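# Unclip a stand-up pouch and leave it open upright

## Task

Remove the spring clip from the zip-lock stand-up pouch and set it on the table far enough from the pouch that they are clearly apart. Then spread the pouch's mouth until it stays close to fully open without help. At the end the pouch must stand upright without tilt, its entire base resting on the table, its zip neither pressed noticeably down nor sagging, and no loose object may be touching either the pouch or the clip.

## Robot and tools

Robot: two arms, left_arm and right_arm, each ending in a parallel gripper. Each base sits on a tilted plate, and both plates hang from one metal frame behind the arms; a 'too close' message treats a plate and its half of the frame as part of that arm. Calibrated bases in the scene frame: left_arm (+0.021, +0.298, +0.271) m, quat_wxyz (+0.998, -0.056, +0.026, -0.026); right_arm (-0.005, -0.302, +0.271) m, quat_wxyz (+0.998, +0.058, +0.023, -0.030).

Scene frame: origin at table-top height, halfway between the nominal arm bases. +x points out over the table, +z up, and left_arm is on the +y side (camera image sides do not follow the arm names). Positions are in metres, orientations are quaternions written w first. The gripper's fingers point along its own +z and separate along its own y. end_effector_position is the point between the pads, roughly 1 cm short of the fingertips. Printed hand positions can be slightly off, more so at long reach.

The row format (used by every moving call): 16 plain numbers, always for both arms: left x, y, z, qw, qx, qy, qz, opening, then the same eight for the right arm. x, y, z and the quaternion are an absolute pose for that gripper in the scene frame, not an offset. Opening runs from -1 (closed) to +1 (fully open, 0.094 m); it is an absolute command, and 0 means half-shut, not 'unchanged'. To leave a gripper alone, repeat its current command (shown under 'Tool commands', otherwise the last value you sent). To hold an orientation, resend the same target quaternion every row rather than copying the reported one, which drifts. An arm meant to stay still and not pressing anything should get, in every call, the exact pose reported just before it stopped moving, plus its intended opening; commanding the measured pose can also relieve a press.

execute_actions(actions, cameras): actions is a list of actions; each action is a table of up to 15 rows, one row per 1/30 s control step; a short table repeats its final row until 15 steps are done. A target more than 0.6 m from the gripper's current position along any of that gripper's own axes gets the action refused for both arms; if the first action fails that check against the last reported state, or any action is malformed, the whole call is refused. An empty list just returns state and images. Each step the controller clips the command to within 100 mm and 20 degrees of the measured pose, then solves inverse kinematics, preferring position over orientation. An action may fall short; afterwards the arm is driven to the 'Hand target' shown in the result, so send the remainder next time. Very small moves may not start.

move(target, speed, blend, opening_speed, blocking, cameras): target is one 16-number row, or up to 15 rows differing only in pose, forming waypoints; no 0.6 m limit here. Each gripper travels a straight line from its Hand target, turning the short way. speed is path top speed in m/s, 0.002 to 0.5 (default 0.25), rotation capped at twice that in rad/s; one value or one per waypoint. blend (m) rounds corners at intermediate waypoints; 0 stops at each. opening_speed (at least 0.2, per second on the -1..+1 scale) ramps the fingers; without it the opening is sent at once. blocking=false returns after about 0.5 s while the move continues; then execute_actions rows are refused until the move ends, so call wait or stop; a new move replaces the running one. Paths are capped at 10 s, avoid nothing, and lag more at speed, especially with a nearly straight arm. The 'move:' line reports the ending (done, off_target, moving, held, fault) and limits: paced means the sent pose was clipped, held means steps were withheld. done means at rest within 10 mm and 2 degrees; neither done nor off_target tells you about contact.

wait(seconds): 0 to 10 s, arms hold their last commands; a running move keeps going. stop(): brakes the running move; needs some distance. zoom_image(camera, region): region [x0, y0, x1, y1] in pixels of that camera's latest image, at most 504x504; cameras are cam_head_left, cam_head_right, cam_high, cam_left_wrist, cam_right_wrist, all 896x504. finished_scene(scene, check): call it twice in separate replies; the first submits your condition-by-condition check (what images and readings show, what they cannot, how a condition could still fail), letting you inspect and fix; the second ends the scene irreversibly.

Result lines: end_effector_position and end_effector_quat_wxyz per arm; Joint positions (last value = measured finger gap in m); grip_measured on the opening scale (reads up to ~1.6 mm wide when empty, up to ~3 mm narrower than a hard part under full squeeze); Joint torques in the same joint order, with per-unit offset and noise, the first three wrapping at ±28 N m. 'pose unreachable' means the clearance check withheld that arm's command; it does not stop gripper-to-gripper collisions. A resting error of about 1 cm in free air is normal. Joint ranges (rad): waist -2.618 to 3.054, shoulder 0 to 3.142, elbow 0 to 3.142 (straight 2.901), wrist pitch and yaw -1.571 to 1.571, wrist roll -2.094 to 2.094.

Gripping: light grip just under the first-touch reading; about 0.11 below it the pads reach full force (about 50 to 62 N each), deeper for soft or round parts, which get crushed. Release by commanding well above grip_measured.

Cautions: do not drop the clip or let anything leave the table; avoid fast contacts, deep presses past contact and any arm-to-arm clash, which can end the attempt. Brief external tugs may occur. Motors heat when holding load, stretched out or straining; MOTOR HOT appears at 75 °C, at 90 °C that arm folds and idles, at 100 °C it collapses. Keep motion smooth and efficient.

Each tool is called as a command line: name --argument value for each argument, lists and objects as JSON in quotes; but a table of rows of numbers goes row by row, as --pt "numbers of a row", without its own name.

## Session

execute_actions --actions '[]'

Scene clock: 0.00 s.
left_arm: end_effector_position=(+0.5415, +0.5616, +0.2214) grip_measured=+1.000 end_effector_quat_wxyz=(+0.732, +0.140, +0.664, +0.060) | right_arm: end_effector_position=(+0.3431, -0.5173, +0.3181) grip_measured=+1.000 end_effector_quat_wxyz=(+0.407, -0.101, +0.812, +0.406)
Joint positions: left_arm=[0.748 2.824 1.472 1.529 0.824 0.277 0.094] | right_arm=[-0.89 2.358 1.767 -1.491 -1.099 -1.588 0.094]
Joint velocities: left_arm=[0.002 -0.007 0.002 0.022 0.051 -0.051 0] | right_arm=[-0.012 -0.012 -0.002 0.051 -0.051 0.022 0]
Joint torques (N m): no reading
Motor temperatures (°C): left_arm=[28 36 37 40 27 26 31] | right_arm=[27 38 40 40 26 27 25]
Heat: left arm: 40 °C; right arm: 40 °C.
Hand target: left_arm +0.5435, +0.5623, +0.2264; +0.734, +0.142, +0.661, +0.062 | right_arm +0.3461, -0.5192, +0.3236; +0.417, -0.104, +0.809, +0.401
Tool commands: left_gripper/opening=+1.0 right_gripper/opening=+1.0

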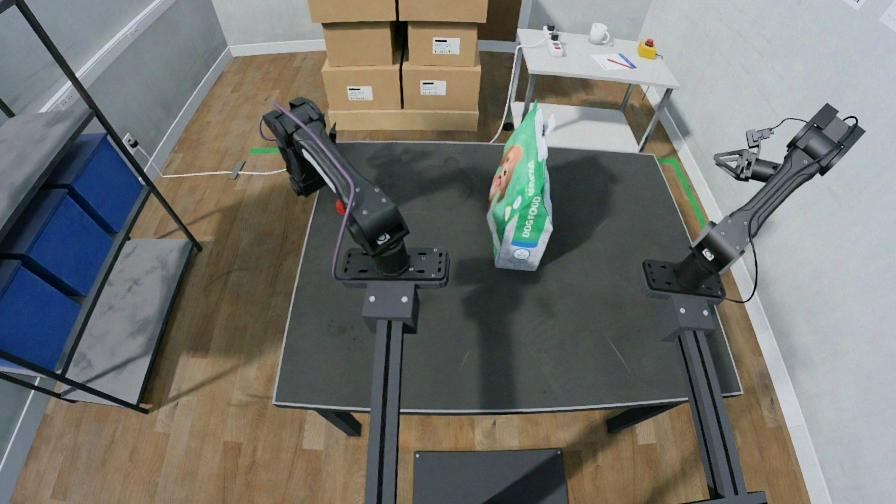

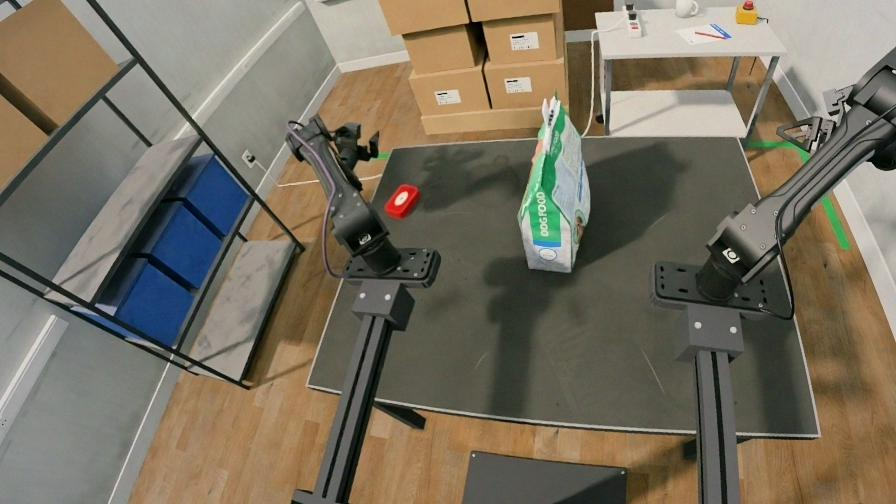

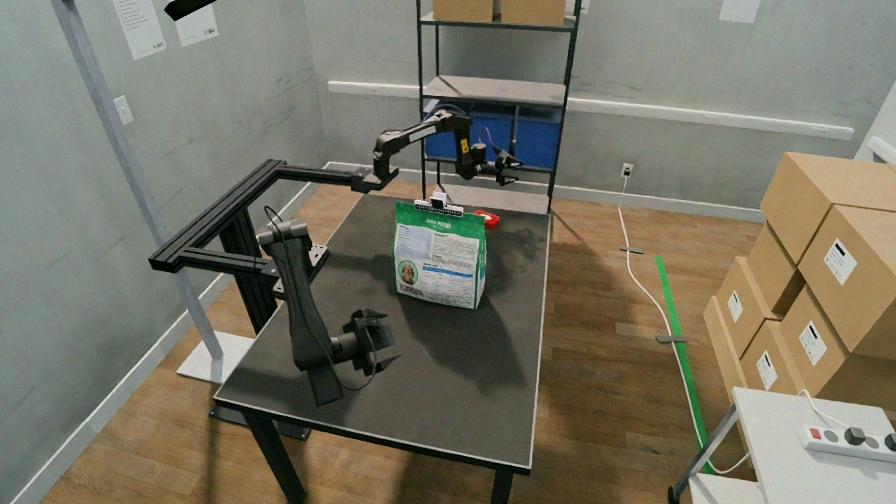

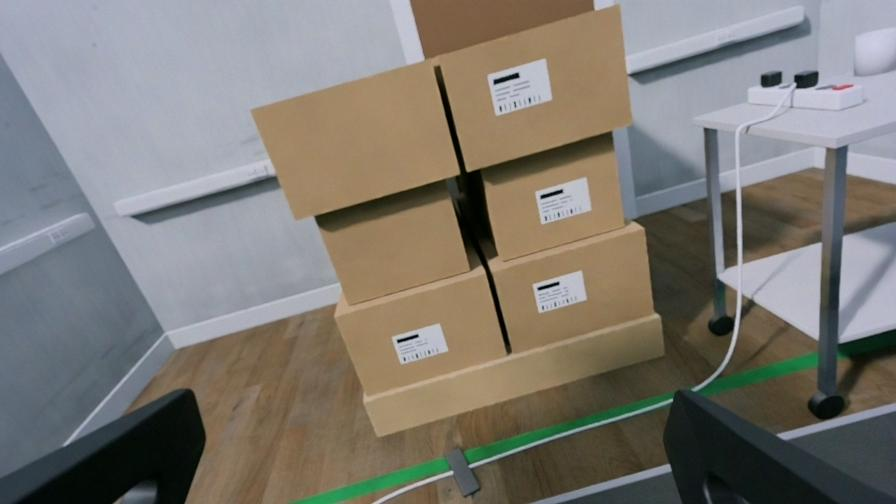

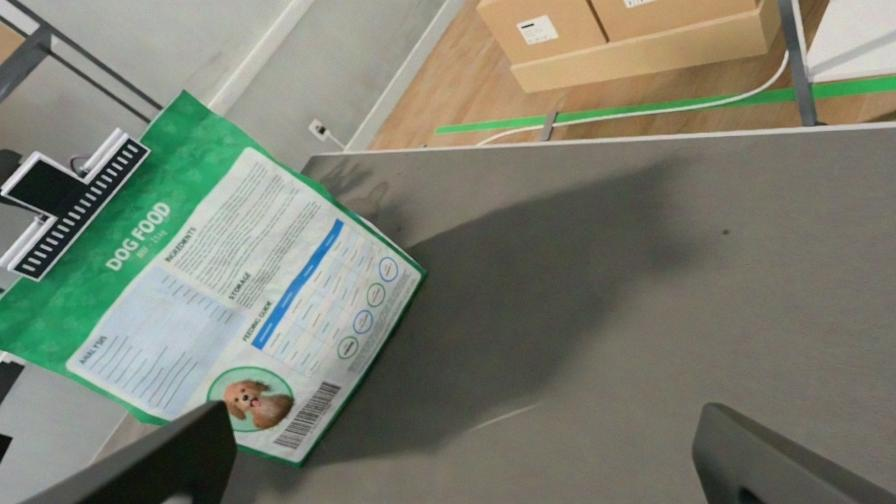

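zoom_image --camera "cam_high" --region '[360, 170, 560, 330]'

zoom_image --camera "cam_head_left" --region '[440, 80, 620, 290]'

zoom_image --camera "cam_head_right" --region '[470, 80, 650, 290]'

Scaled by 2.520 from the camera's 896x504 image, which has a finer 1280x720 frame.

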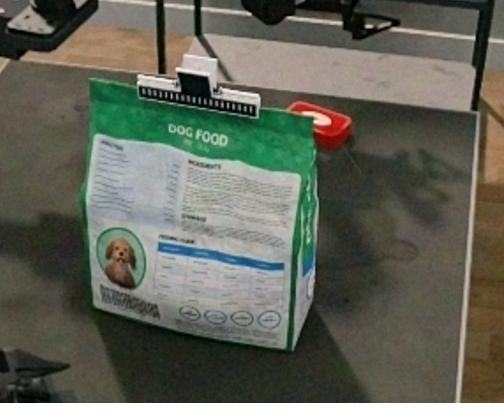

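Scaled by 2.400 from the camera's 896x504 image, which has a finer 1280x720 frame.

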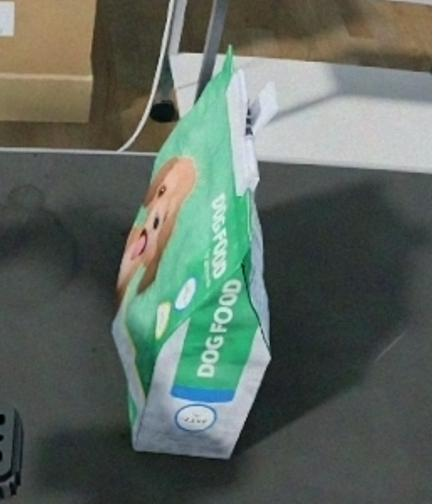

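Scaled by 2.400 from the camera's 896x504 image, which has a finer 1280x720 frame.

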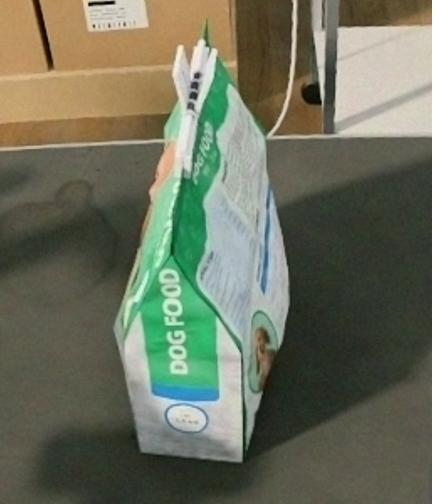

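move --target '[0.35,0.48,0.25,0.5,0.5,0.5,-0.5,1,0.33,-0.48,0.25,0.5,-0.5,0.5,0.5,1]'

Scene clock: 5.80 s.
left_arm: end_effector_position=(+0.3521, +0.4797, +0.2436) grip_measured=+1.000 end_effector_quat_wxyz=(+0.673, +0.168, +0.683, -0.230) | right_arm: end_effector_position=(+0.3275, -0.4820, +0.2573) grip_measured=+1.000 end_effector_quat_wxyz=(+0.371, -0.353, +0.769, +0.383)
Joint positions: left_arm=[1.043 2.474 0.816 1.353 1.561 0.341 0.094] | right_arm=[-0.806 2.529 1.87 -1.573 -0.863 -2.088 0.094]
Joint velocities: left_arm=[0.017 -0.017 0.012 0.022 -0.037 -0.007 0] | right_arm=[-0.012 0.007 0.002 0.037 -0.066 0.022 0]
Joint torques (N m): left_arm=[0.24 -12.15 0.51 1.56 0.38 0.02] | right_arm=[1.02 -12.22 6.13 -1.33 -0.34 -0.05]
Motor temperatures (°C): left_arm=[28 39 37 41 27 26 31] | right_arm=[27 41 41 40 26 26 25]
Heat: left arm: 41 °C; right arm: 41 °C.
Hand target: left_arm +0.3507, +0.4807, +0.2521; +0.676, +0.179, +0.679, -0.223 | right_arm +0.3295, -0.4798, +0.2502; +0.370, -0.357, +0.765, +0.387
Off the commanded pose: left_arm 0.007 m, 57 deg; orientation clipped | right_arm 0.008 m, 41 deg; orientation clipped.
joint sent to its limit (left arm) — joint 5 (wrist yaw), upper limit. The joint targets are off in orientation, not in position.
joint sent to its limit (right arm) — joint 6 (wrist roll), lower limit. The joint targets are off in orientation, not in position.
move: off_target (left_arm, right_arm); limits=paced

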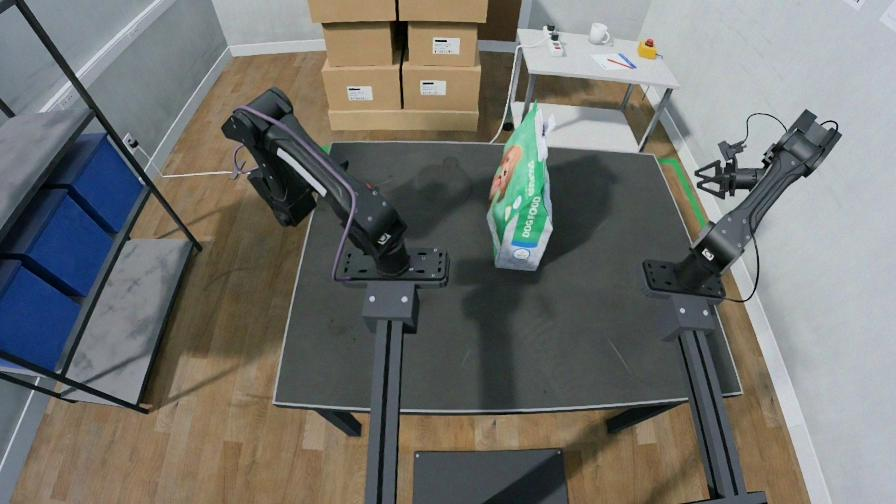

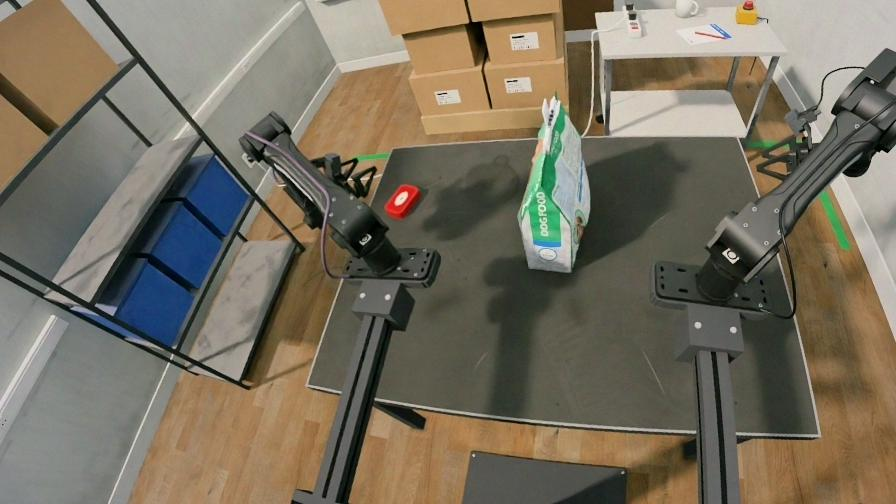

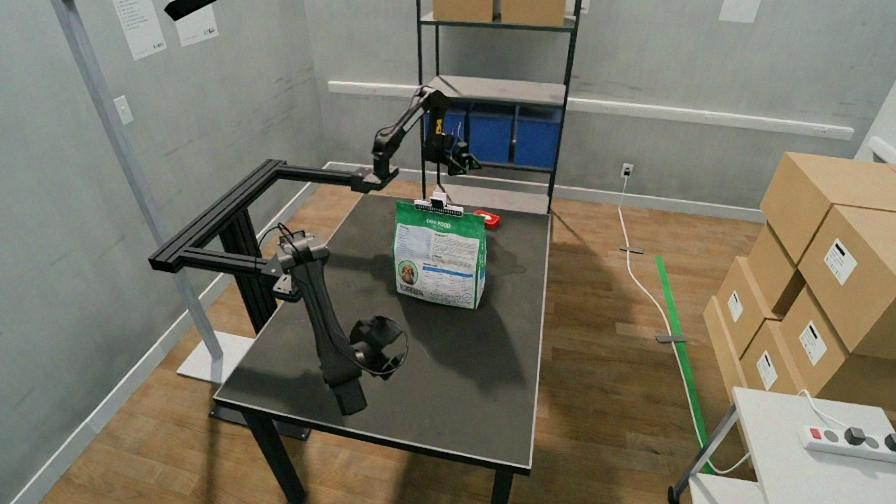

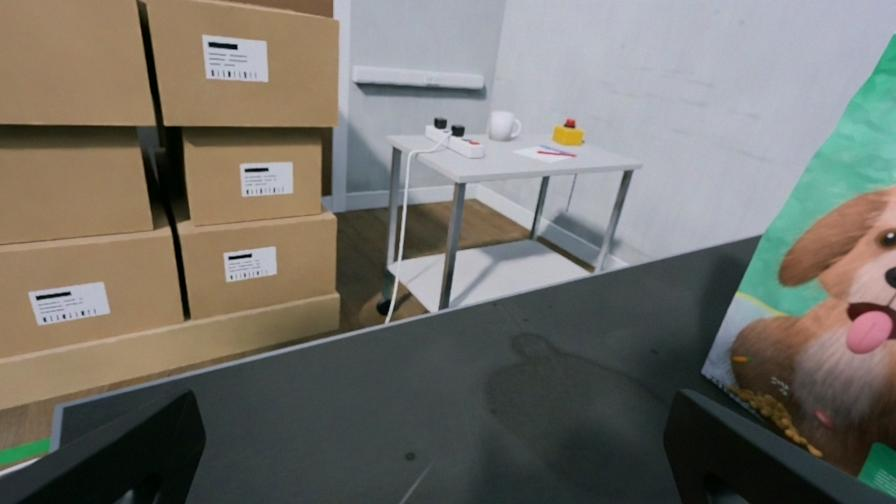

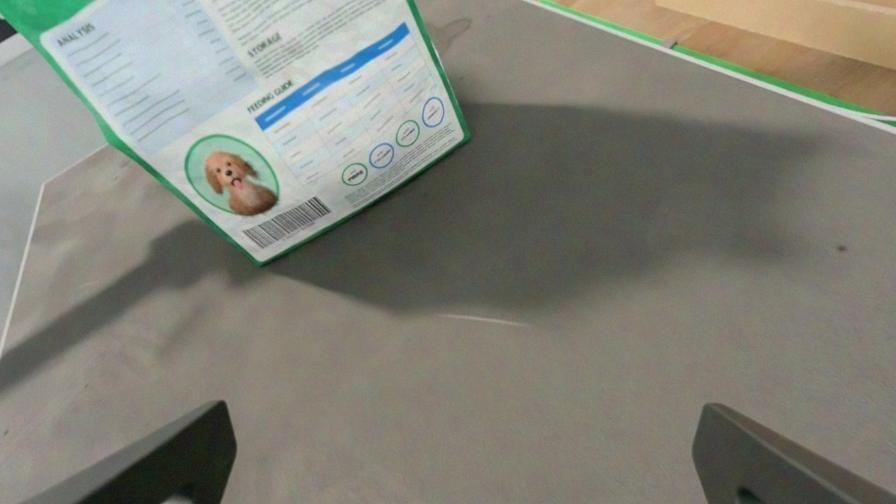

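move --pt "0.3521 0.4797 0.2436 0.673 0.168 0.683 -0.230 1 0.33 -0.32 0.45 0 0 1 0 1" --pt "0.3521 0.4797 0.2436 0.673 0.168 0.683 -0.230 1 0.33 -0.14 0.52 0 0 1 0 1" --blend 0.03

Scene clock: 11.67 s.
left_arm: end_effector_position=(+0.3521, +0.4798, +0.2437) grip_measured=+1.000 end_effector_quat_wxyz=(+0.673, +0.169, +0.683, -0.229) | right_arm: end_effector_position=(+0.3199, -0.1393, +0.5203) grip_measured=+1.000 end_effector_quat_wxyz=(+0.100, -0.003, +0.993, +0.065)
Joint positions: left_arm=[1.043 2.474 0.816 1.355 1.561 0.341 0.094] | right_arm=[0.664 1.835 2.047 -1.573 0.123 0.57 0.094]
Joint velocities: left_arm=[0.032 0.007 -0.002 -0.007 -0.022 -0.051 0] | right_arm=[-0.002 -0.002 0.012 -0.037 -0.066 -0.022 0]
Joint torques (N m): left_arm=[-0.16 -9.61 1.33 1.54 0.26 -0.01] | right_arm=[0.64 -8.02 8.18 0.67 0.09 0.08]
Motor temperatures (°C): left_arm=[28 40 37 41 27 26 31] | right_arm=[27 43 41 39 26 26 24]
Heat: left arm: 41 °C; right arm: 43 °C.
Hand target: left_arm +0.3521, +0.4797, +0.2436; +0.672, +0.168, +0.683, -0.230 | right_arm +0.3237, -0.1400, +0.5206; +0.102, +0.001, +0.993, +0.061
Off the commanded pose: left_arm 0.000 m, 0 deg | right_arm 0.010 m, 14 deg.
joint sent to its limit (right arm) — joint 4 (wrist pitch), lower limit. The joint targets are off in position and orientation.
move: off_target (right_arm)

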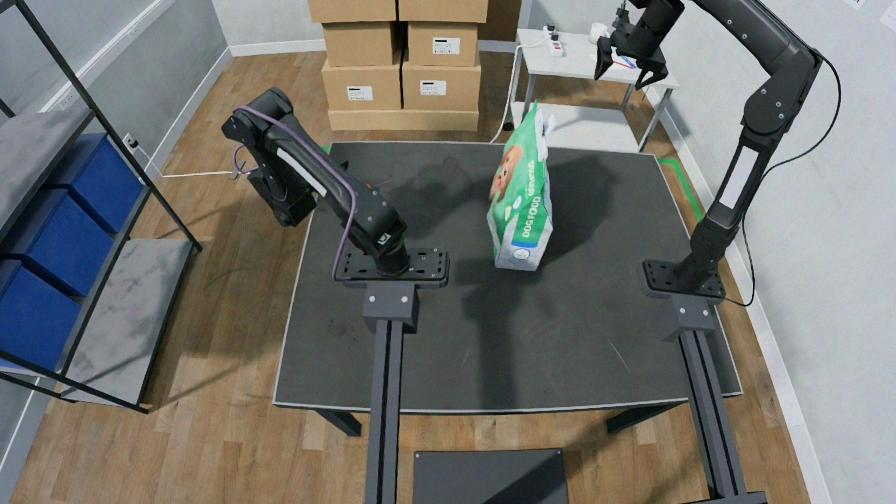

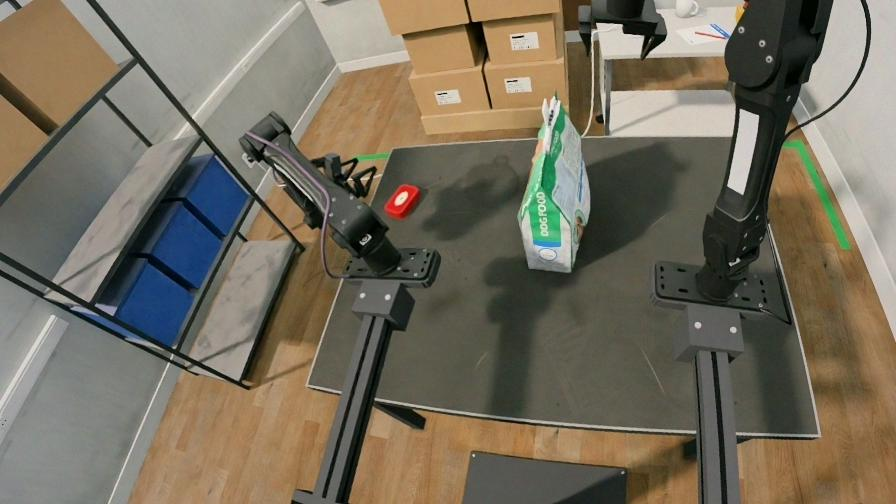

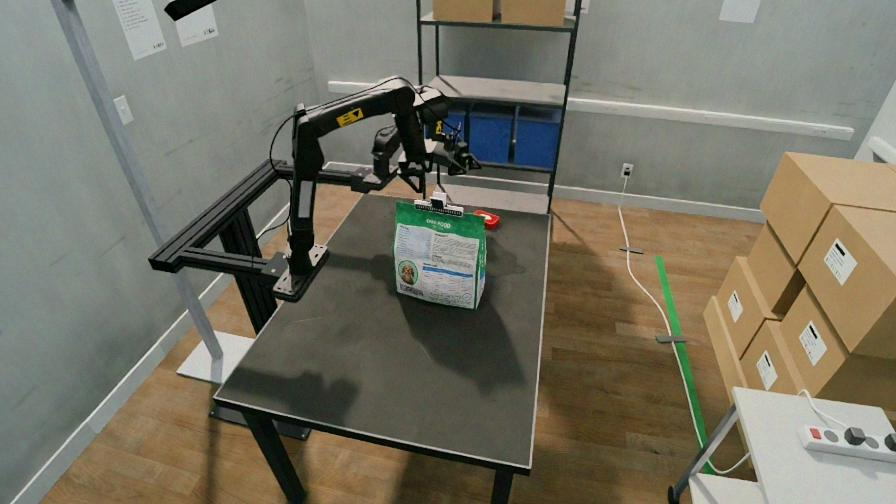

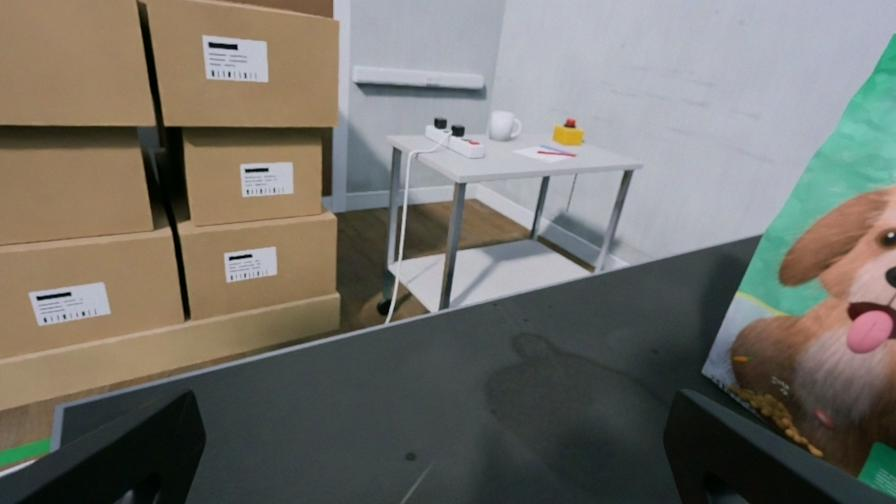

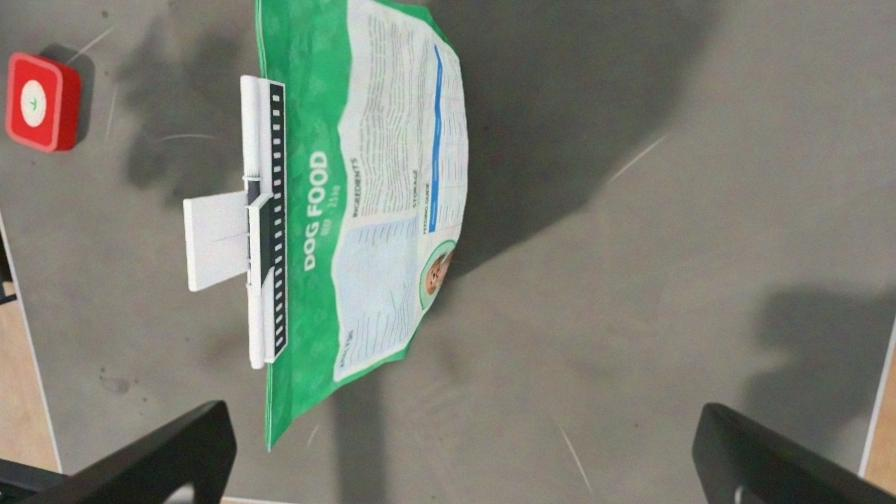

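move --pt "0.3521 0.4797 0.2436 0.673 0.168 0.683 -0.230 1 0.325 -0.022 0.50 0 0 1 0 1" --pt "0.3521 0.4797 0.2436 0.673 0.168 0.683 -0.230 1 0.325 -0.022 0.46 0 0 1 0 1" --speed 0.15

Scene clock: 14.20 s.
left_arm: end_effector_position=(+0.3521, +0.4798, +0.2437) grip_measured=+1.000 end_effector_quat_wxyz=(+0.673, +0.169, +0.683, -0.229) | right_arm: end_effector_position=(+0.3235, -0.0215, +0.4659) grip_measured=+1.000 end_effector_quat_wxyz=(+0.062, -0.004, +0.997, +0.054)
Joint positions: left_arm=[1.043 2.474 0.816 1.355 1.561 0.341 0.094] | right_arm=[0.864 2.203 2.321 -1.577 0.124 0.78 0.094]
Joint velocities: left_arm=[-0.012 -0.017 -0.007 0.007 -0.051 -0.066 0] | right_arm=[0.007 -0.017 -0.002 0.037 0.007 -0.037 0]
Joint torques (N m): left_arm=[-0.17 -9.59 1.36 1.55 0.27 -0.03] | right_arm=[0.75 -11.7 5.85 0.54 -0.09 0.06]
Motor temperatures (°C): left_arm=[28 40 37 41 27 26 31] | right_arm=[27 43 41 39 26 26 24]
Heat: left arm: 41 °C; right arm: 43 °C.
Hand target: left_arm +0.3521, +0.4797, +0.2436; +0.672, +0.168, +0.683, -0.230 | right_arm +0.3229, -0.0220, +0.4593; +0.052, +0.000, +0.997, +0.050
Off the commanded pose: left_arm 0.000 m, 0 deg | right_arm 0.006 m, 10 deg.
joint sent to its limit (right arm) — joint 4 (wrist pitch), lower limit. The joint targets are off in orientation, not in position.
move: off_target (right_arm)

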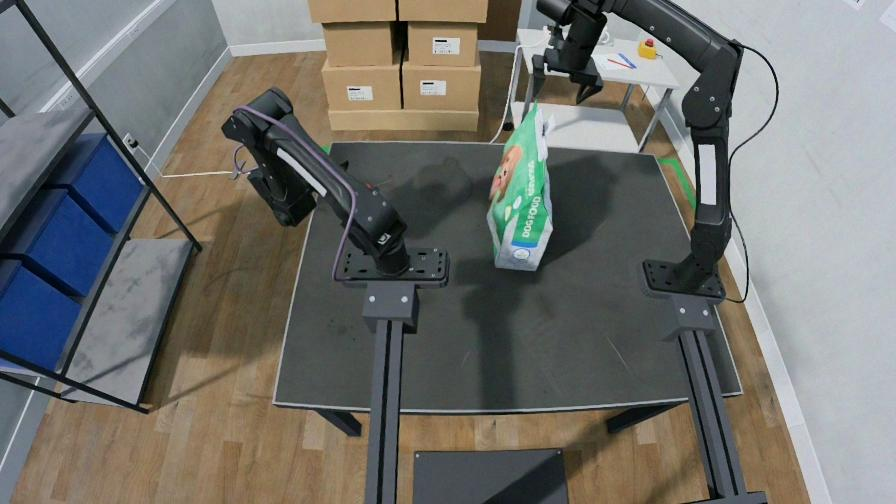

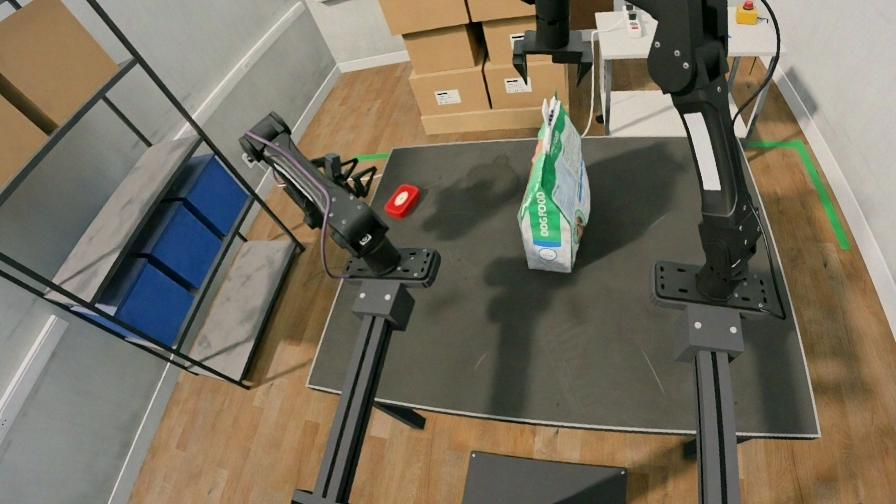

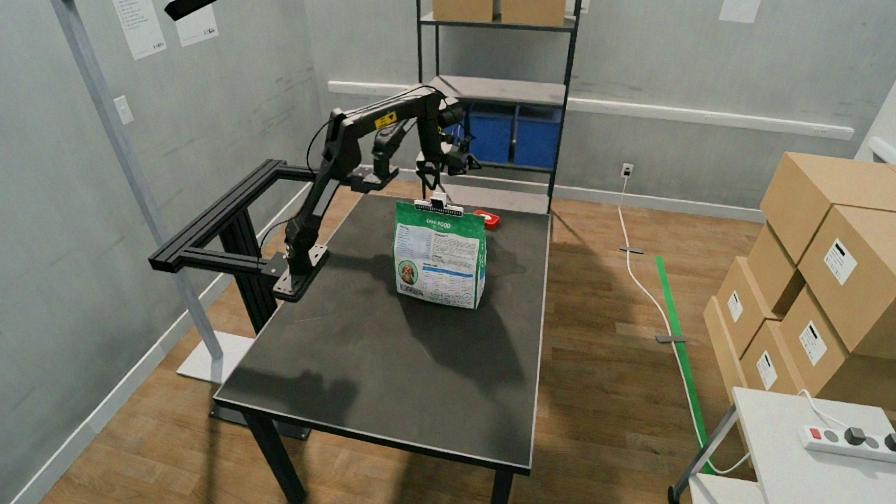

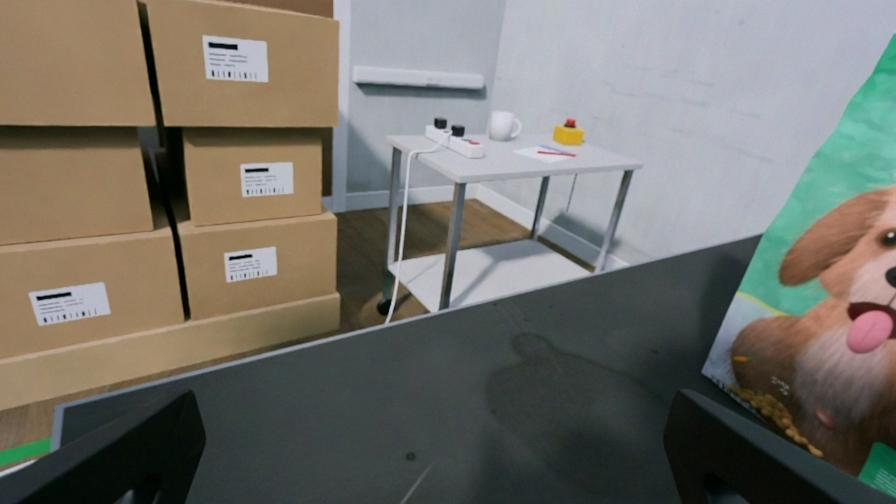

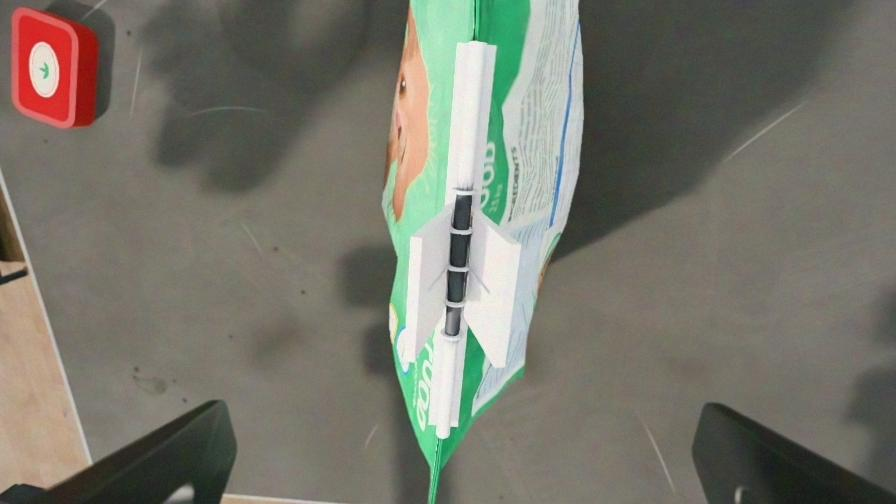

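move --target '[0.3521,0.4797,0.2436,0.673,0.168,0.683,-0.230,1,0.325,-0.019,0.385,0,0,1,0,1]' --speed 0.08

zoom_image --camera "cam_high" --region '[360, 100, 560, 260]'

zoom_image --camera "cam_head_left" --region '[480, 40, 660, 180]'

Scene clock: 16.13 s.
left_arm: end_effector_position=(+0.3521, +0.4798, +0.2437) grip_measured=+1.000 end_effector_quat_wxyz=(+0.673, +0.169, +0.683, -0.229) | right_arm: end_effector_position=(+0.3247, -0.0197, +0.3943) grip_measured=+1.000 end_effector_quat_wxyz=(+0.008, -0.003, +1.000, +0.003)
Joint positions: left_arm=[1.043 2.474 0.816 1.355 1.561 0.341 0.094] | right_arm=[0.845 2.311 2.218 -1.514 0.12 0.78 0.094]
Joint velocities: left_arm=[-0.007 -0.007 -0.012 0.037 -0.051 -0.022 0] | right_arm=[-0.007 -0.017 0.002 -0.051 0.007 -0.022 0]
Joint torques (N m): left_arm=[-0.17 -9.58 1.33 1.55 0.27 -0.02] | right_arm=[0.8 -12.33 5.9 0.33 -0.08 0.05]
Motor temperatures (°C): left_arm=[28 40 37 41 27 26 31] | right_arm=[27 43 41 39 26 26 24]
Heat: left arm: 41 °C; right arm: 43 °C.
Hand target: left_arm +0.3521, +0.4797, +0.2436; +0.672, +0.168, +0.683, -0.230 | right_arm +0.3251, -0.0188, +0.3852; +0.000, +0.000, +1.000, +0.000
Off the commanded pose: left_arm 0.000 m, 0 deg | right_arm 0.009 m, 1 deg.
move: done

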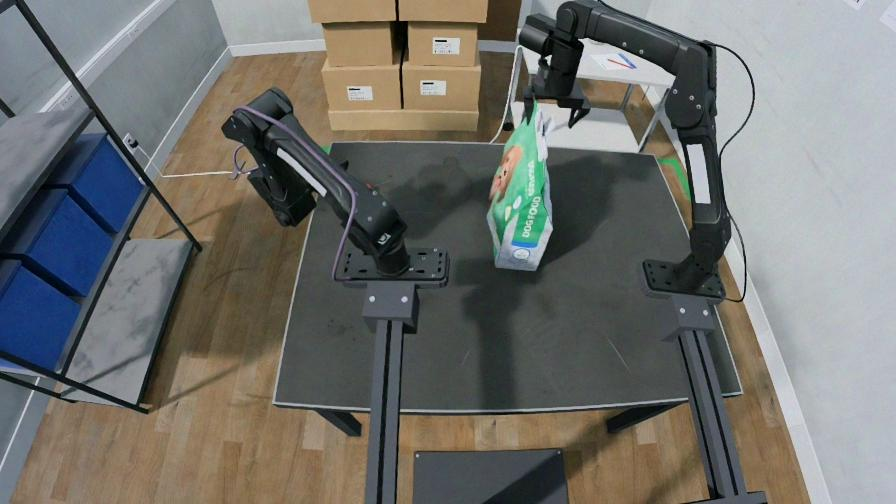

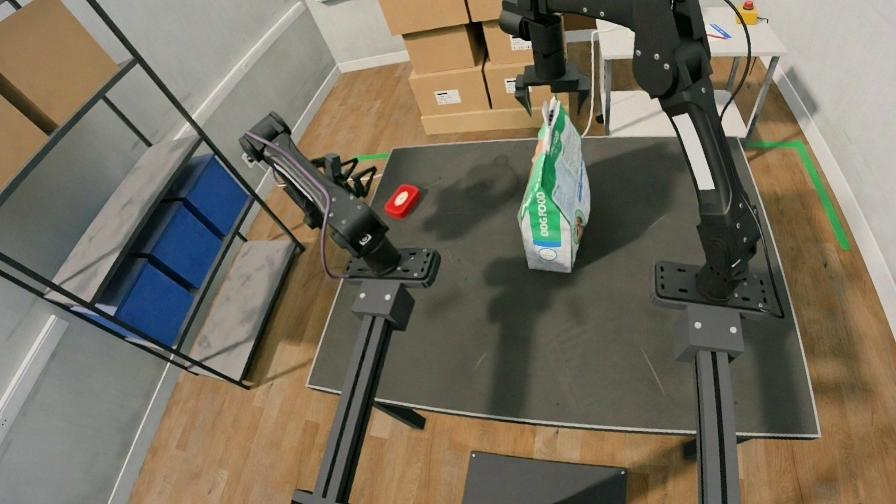

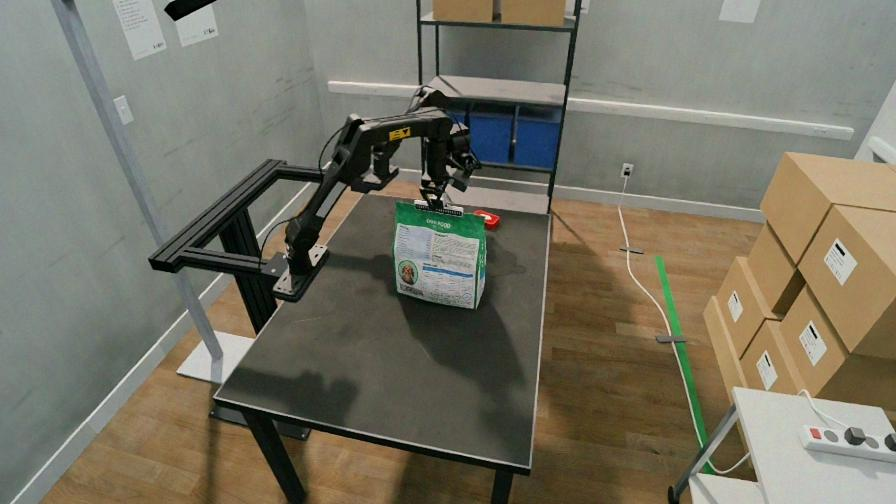

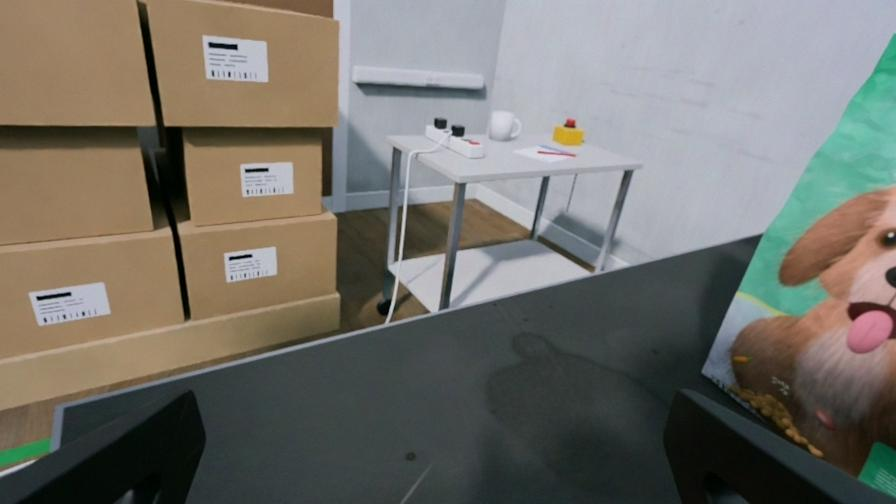

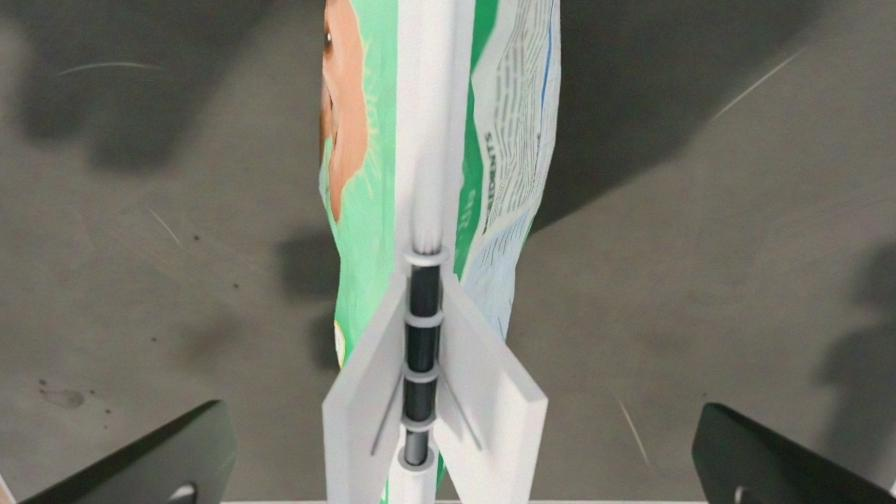

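Scaled by 2.520 from the camera's 896x504 image, which has a finer 1280x720 frame.

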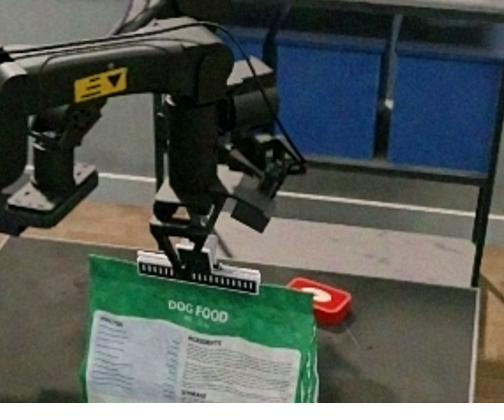

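Scaled by 2.800 from the camera's 896x504 image, which has a finer 1280x720 frame.

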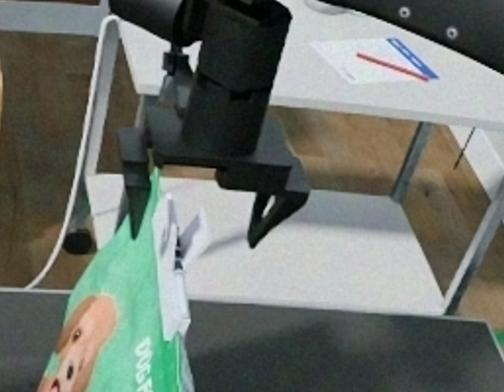

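move --target '[0.3521,0.4797,0.2436,0.673,0.168,0.683,-0.230,1,0.325,-0.018,0.388,0,0,1,0,-0.6]' --speed 0.08 --opening_speed 0.6

zoom_image --camera "cam_head_left" --region '[480, 40, 660, 180]'

Scene clock: 20.17 s.
left_arm: end_effector_position=(+0.3521, +0.4798, +0.2437) grip_measured=+1.000 end_effector_quat_wxyz=(+0.673, +0.169, +0.683, -0.229) | right_arm: end_effector_position=(+0.3245, -0.0194, +0.3943) grip_measured=-0.598 end_effector_quat_wxyz=(+0.007, -0.003, +1.000, +0.004)
Joint positions: left_arm=[1.043 2.474 0.816 1.355 1.561 0.341 0.094] | right_arm=[0.845 2.311 2.218 -1.513 0.118 0.781 0.019]
Joint velocities: left_arm=[0.002 0.007 -0.007 -0.037 0.007 0.022 0] | right_arm=[-0.012 0.002 0.002 -0.022 -0.037 0.007 0]
Joint torques (N m): left_arm=[-0.14 -9.58 1.36 1.56 0.26 -0.03] | right_arm=[1.03 -11.95 7.49 0.18 -0.06 0.06]
Motor temperatures (°C): left_arm=[28 40 37 40 27 26 31] | right_arm=[27 45 41 39 26 26 24]
Heat: left arm: 40 °C; right arm: 45 °C.
Hand target: left_arm +0.3521, +0.4797, +0.2436; +0.672, +0.168, +0.683, -0.230 | right_arm +0.3249, -0.0181, +0.3880; +0.000, +0.000, +1.000, +0.000
Off the commanded pose: left_arm 0.000 m, 0 deg | right_arm 0.006 m, 1 deg.
move: done

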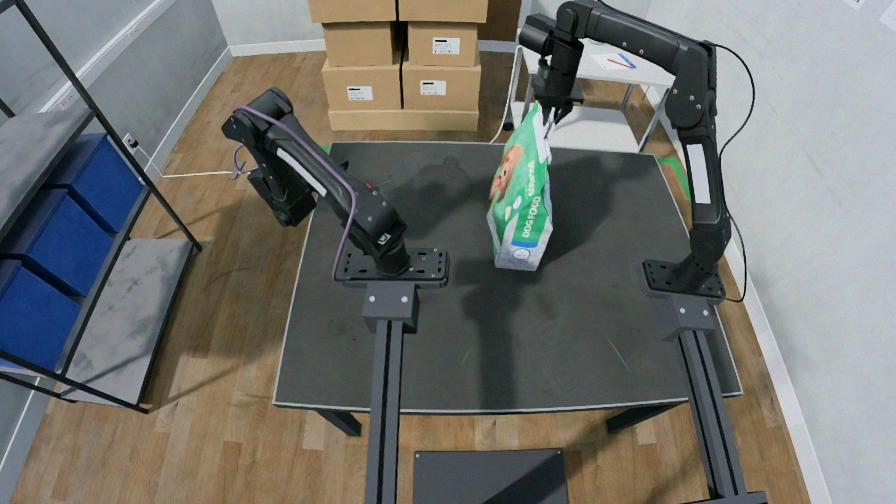

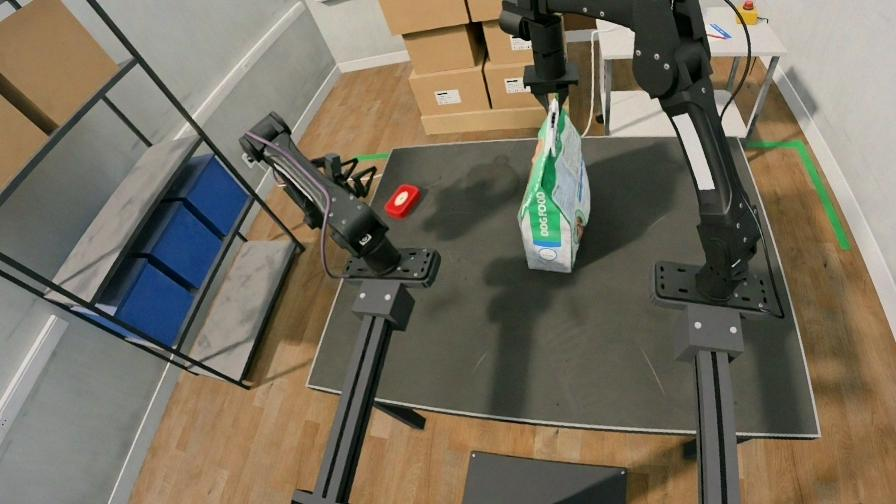

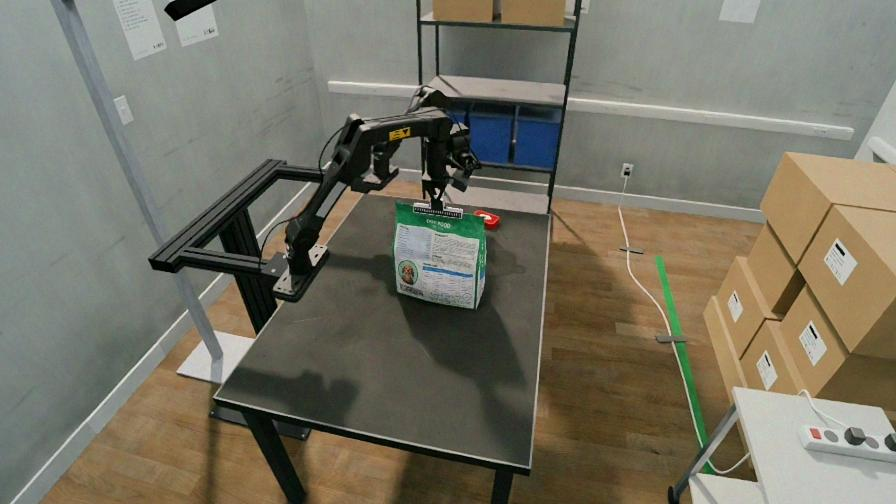

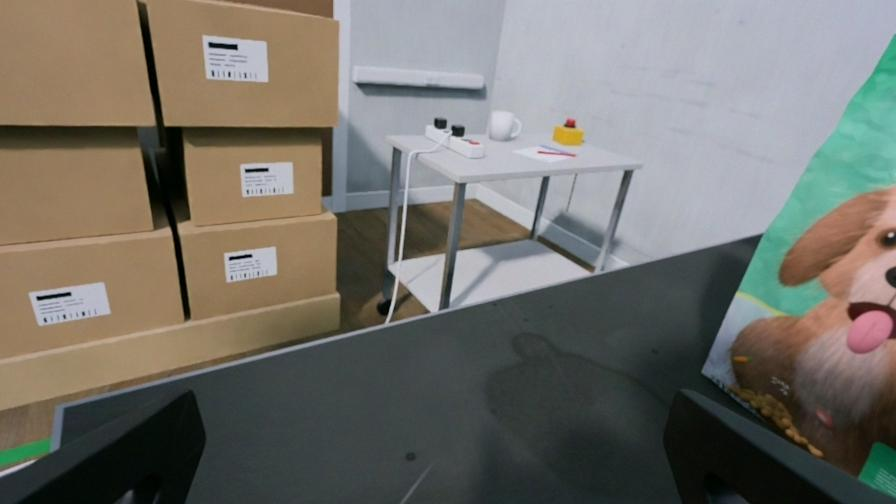

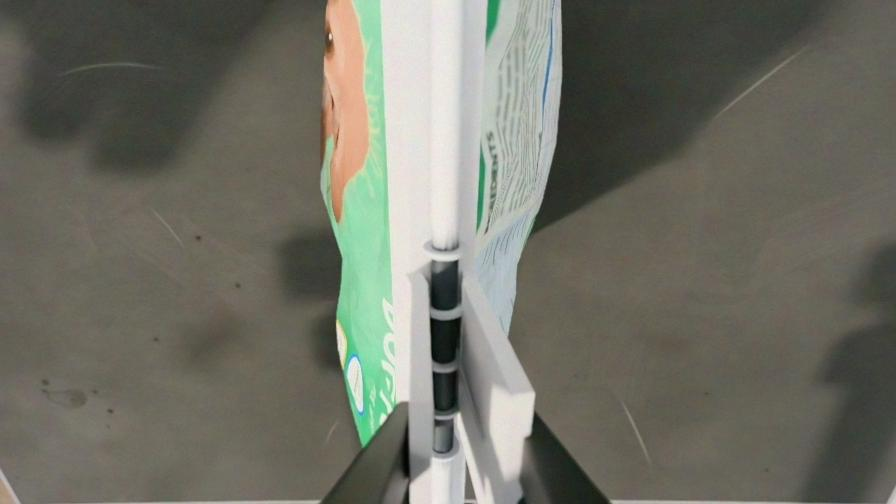

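Scaled by 2.800 from the camera's 896x504 image, which has a finer 1280x720 frame.

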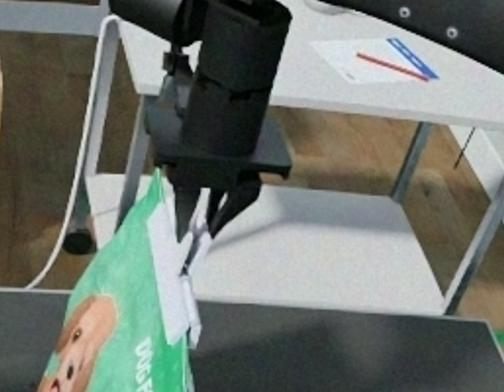

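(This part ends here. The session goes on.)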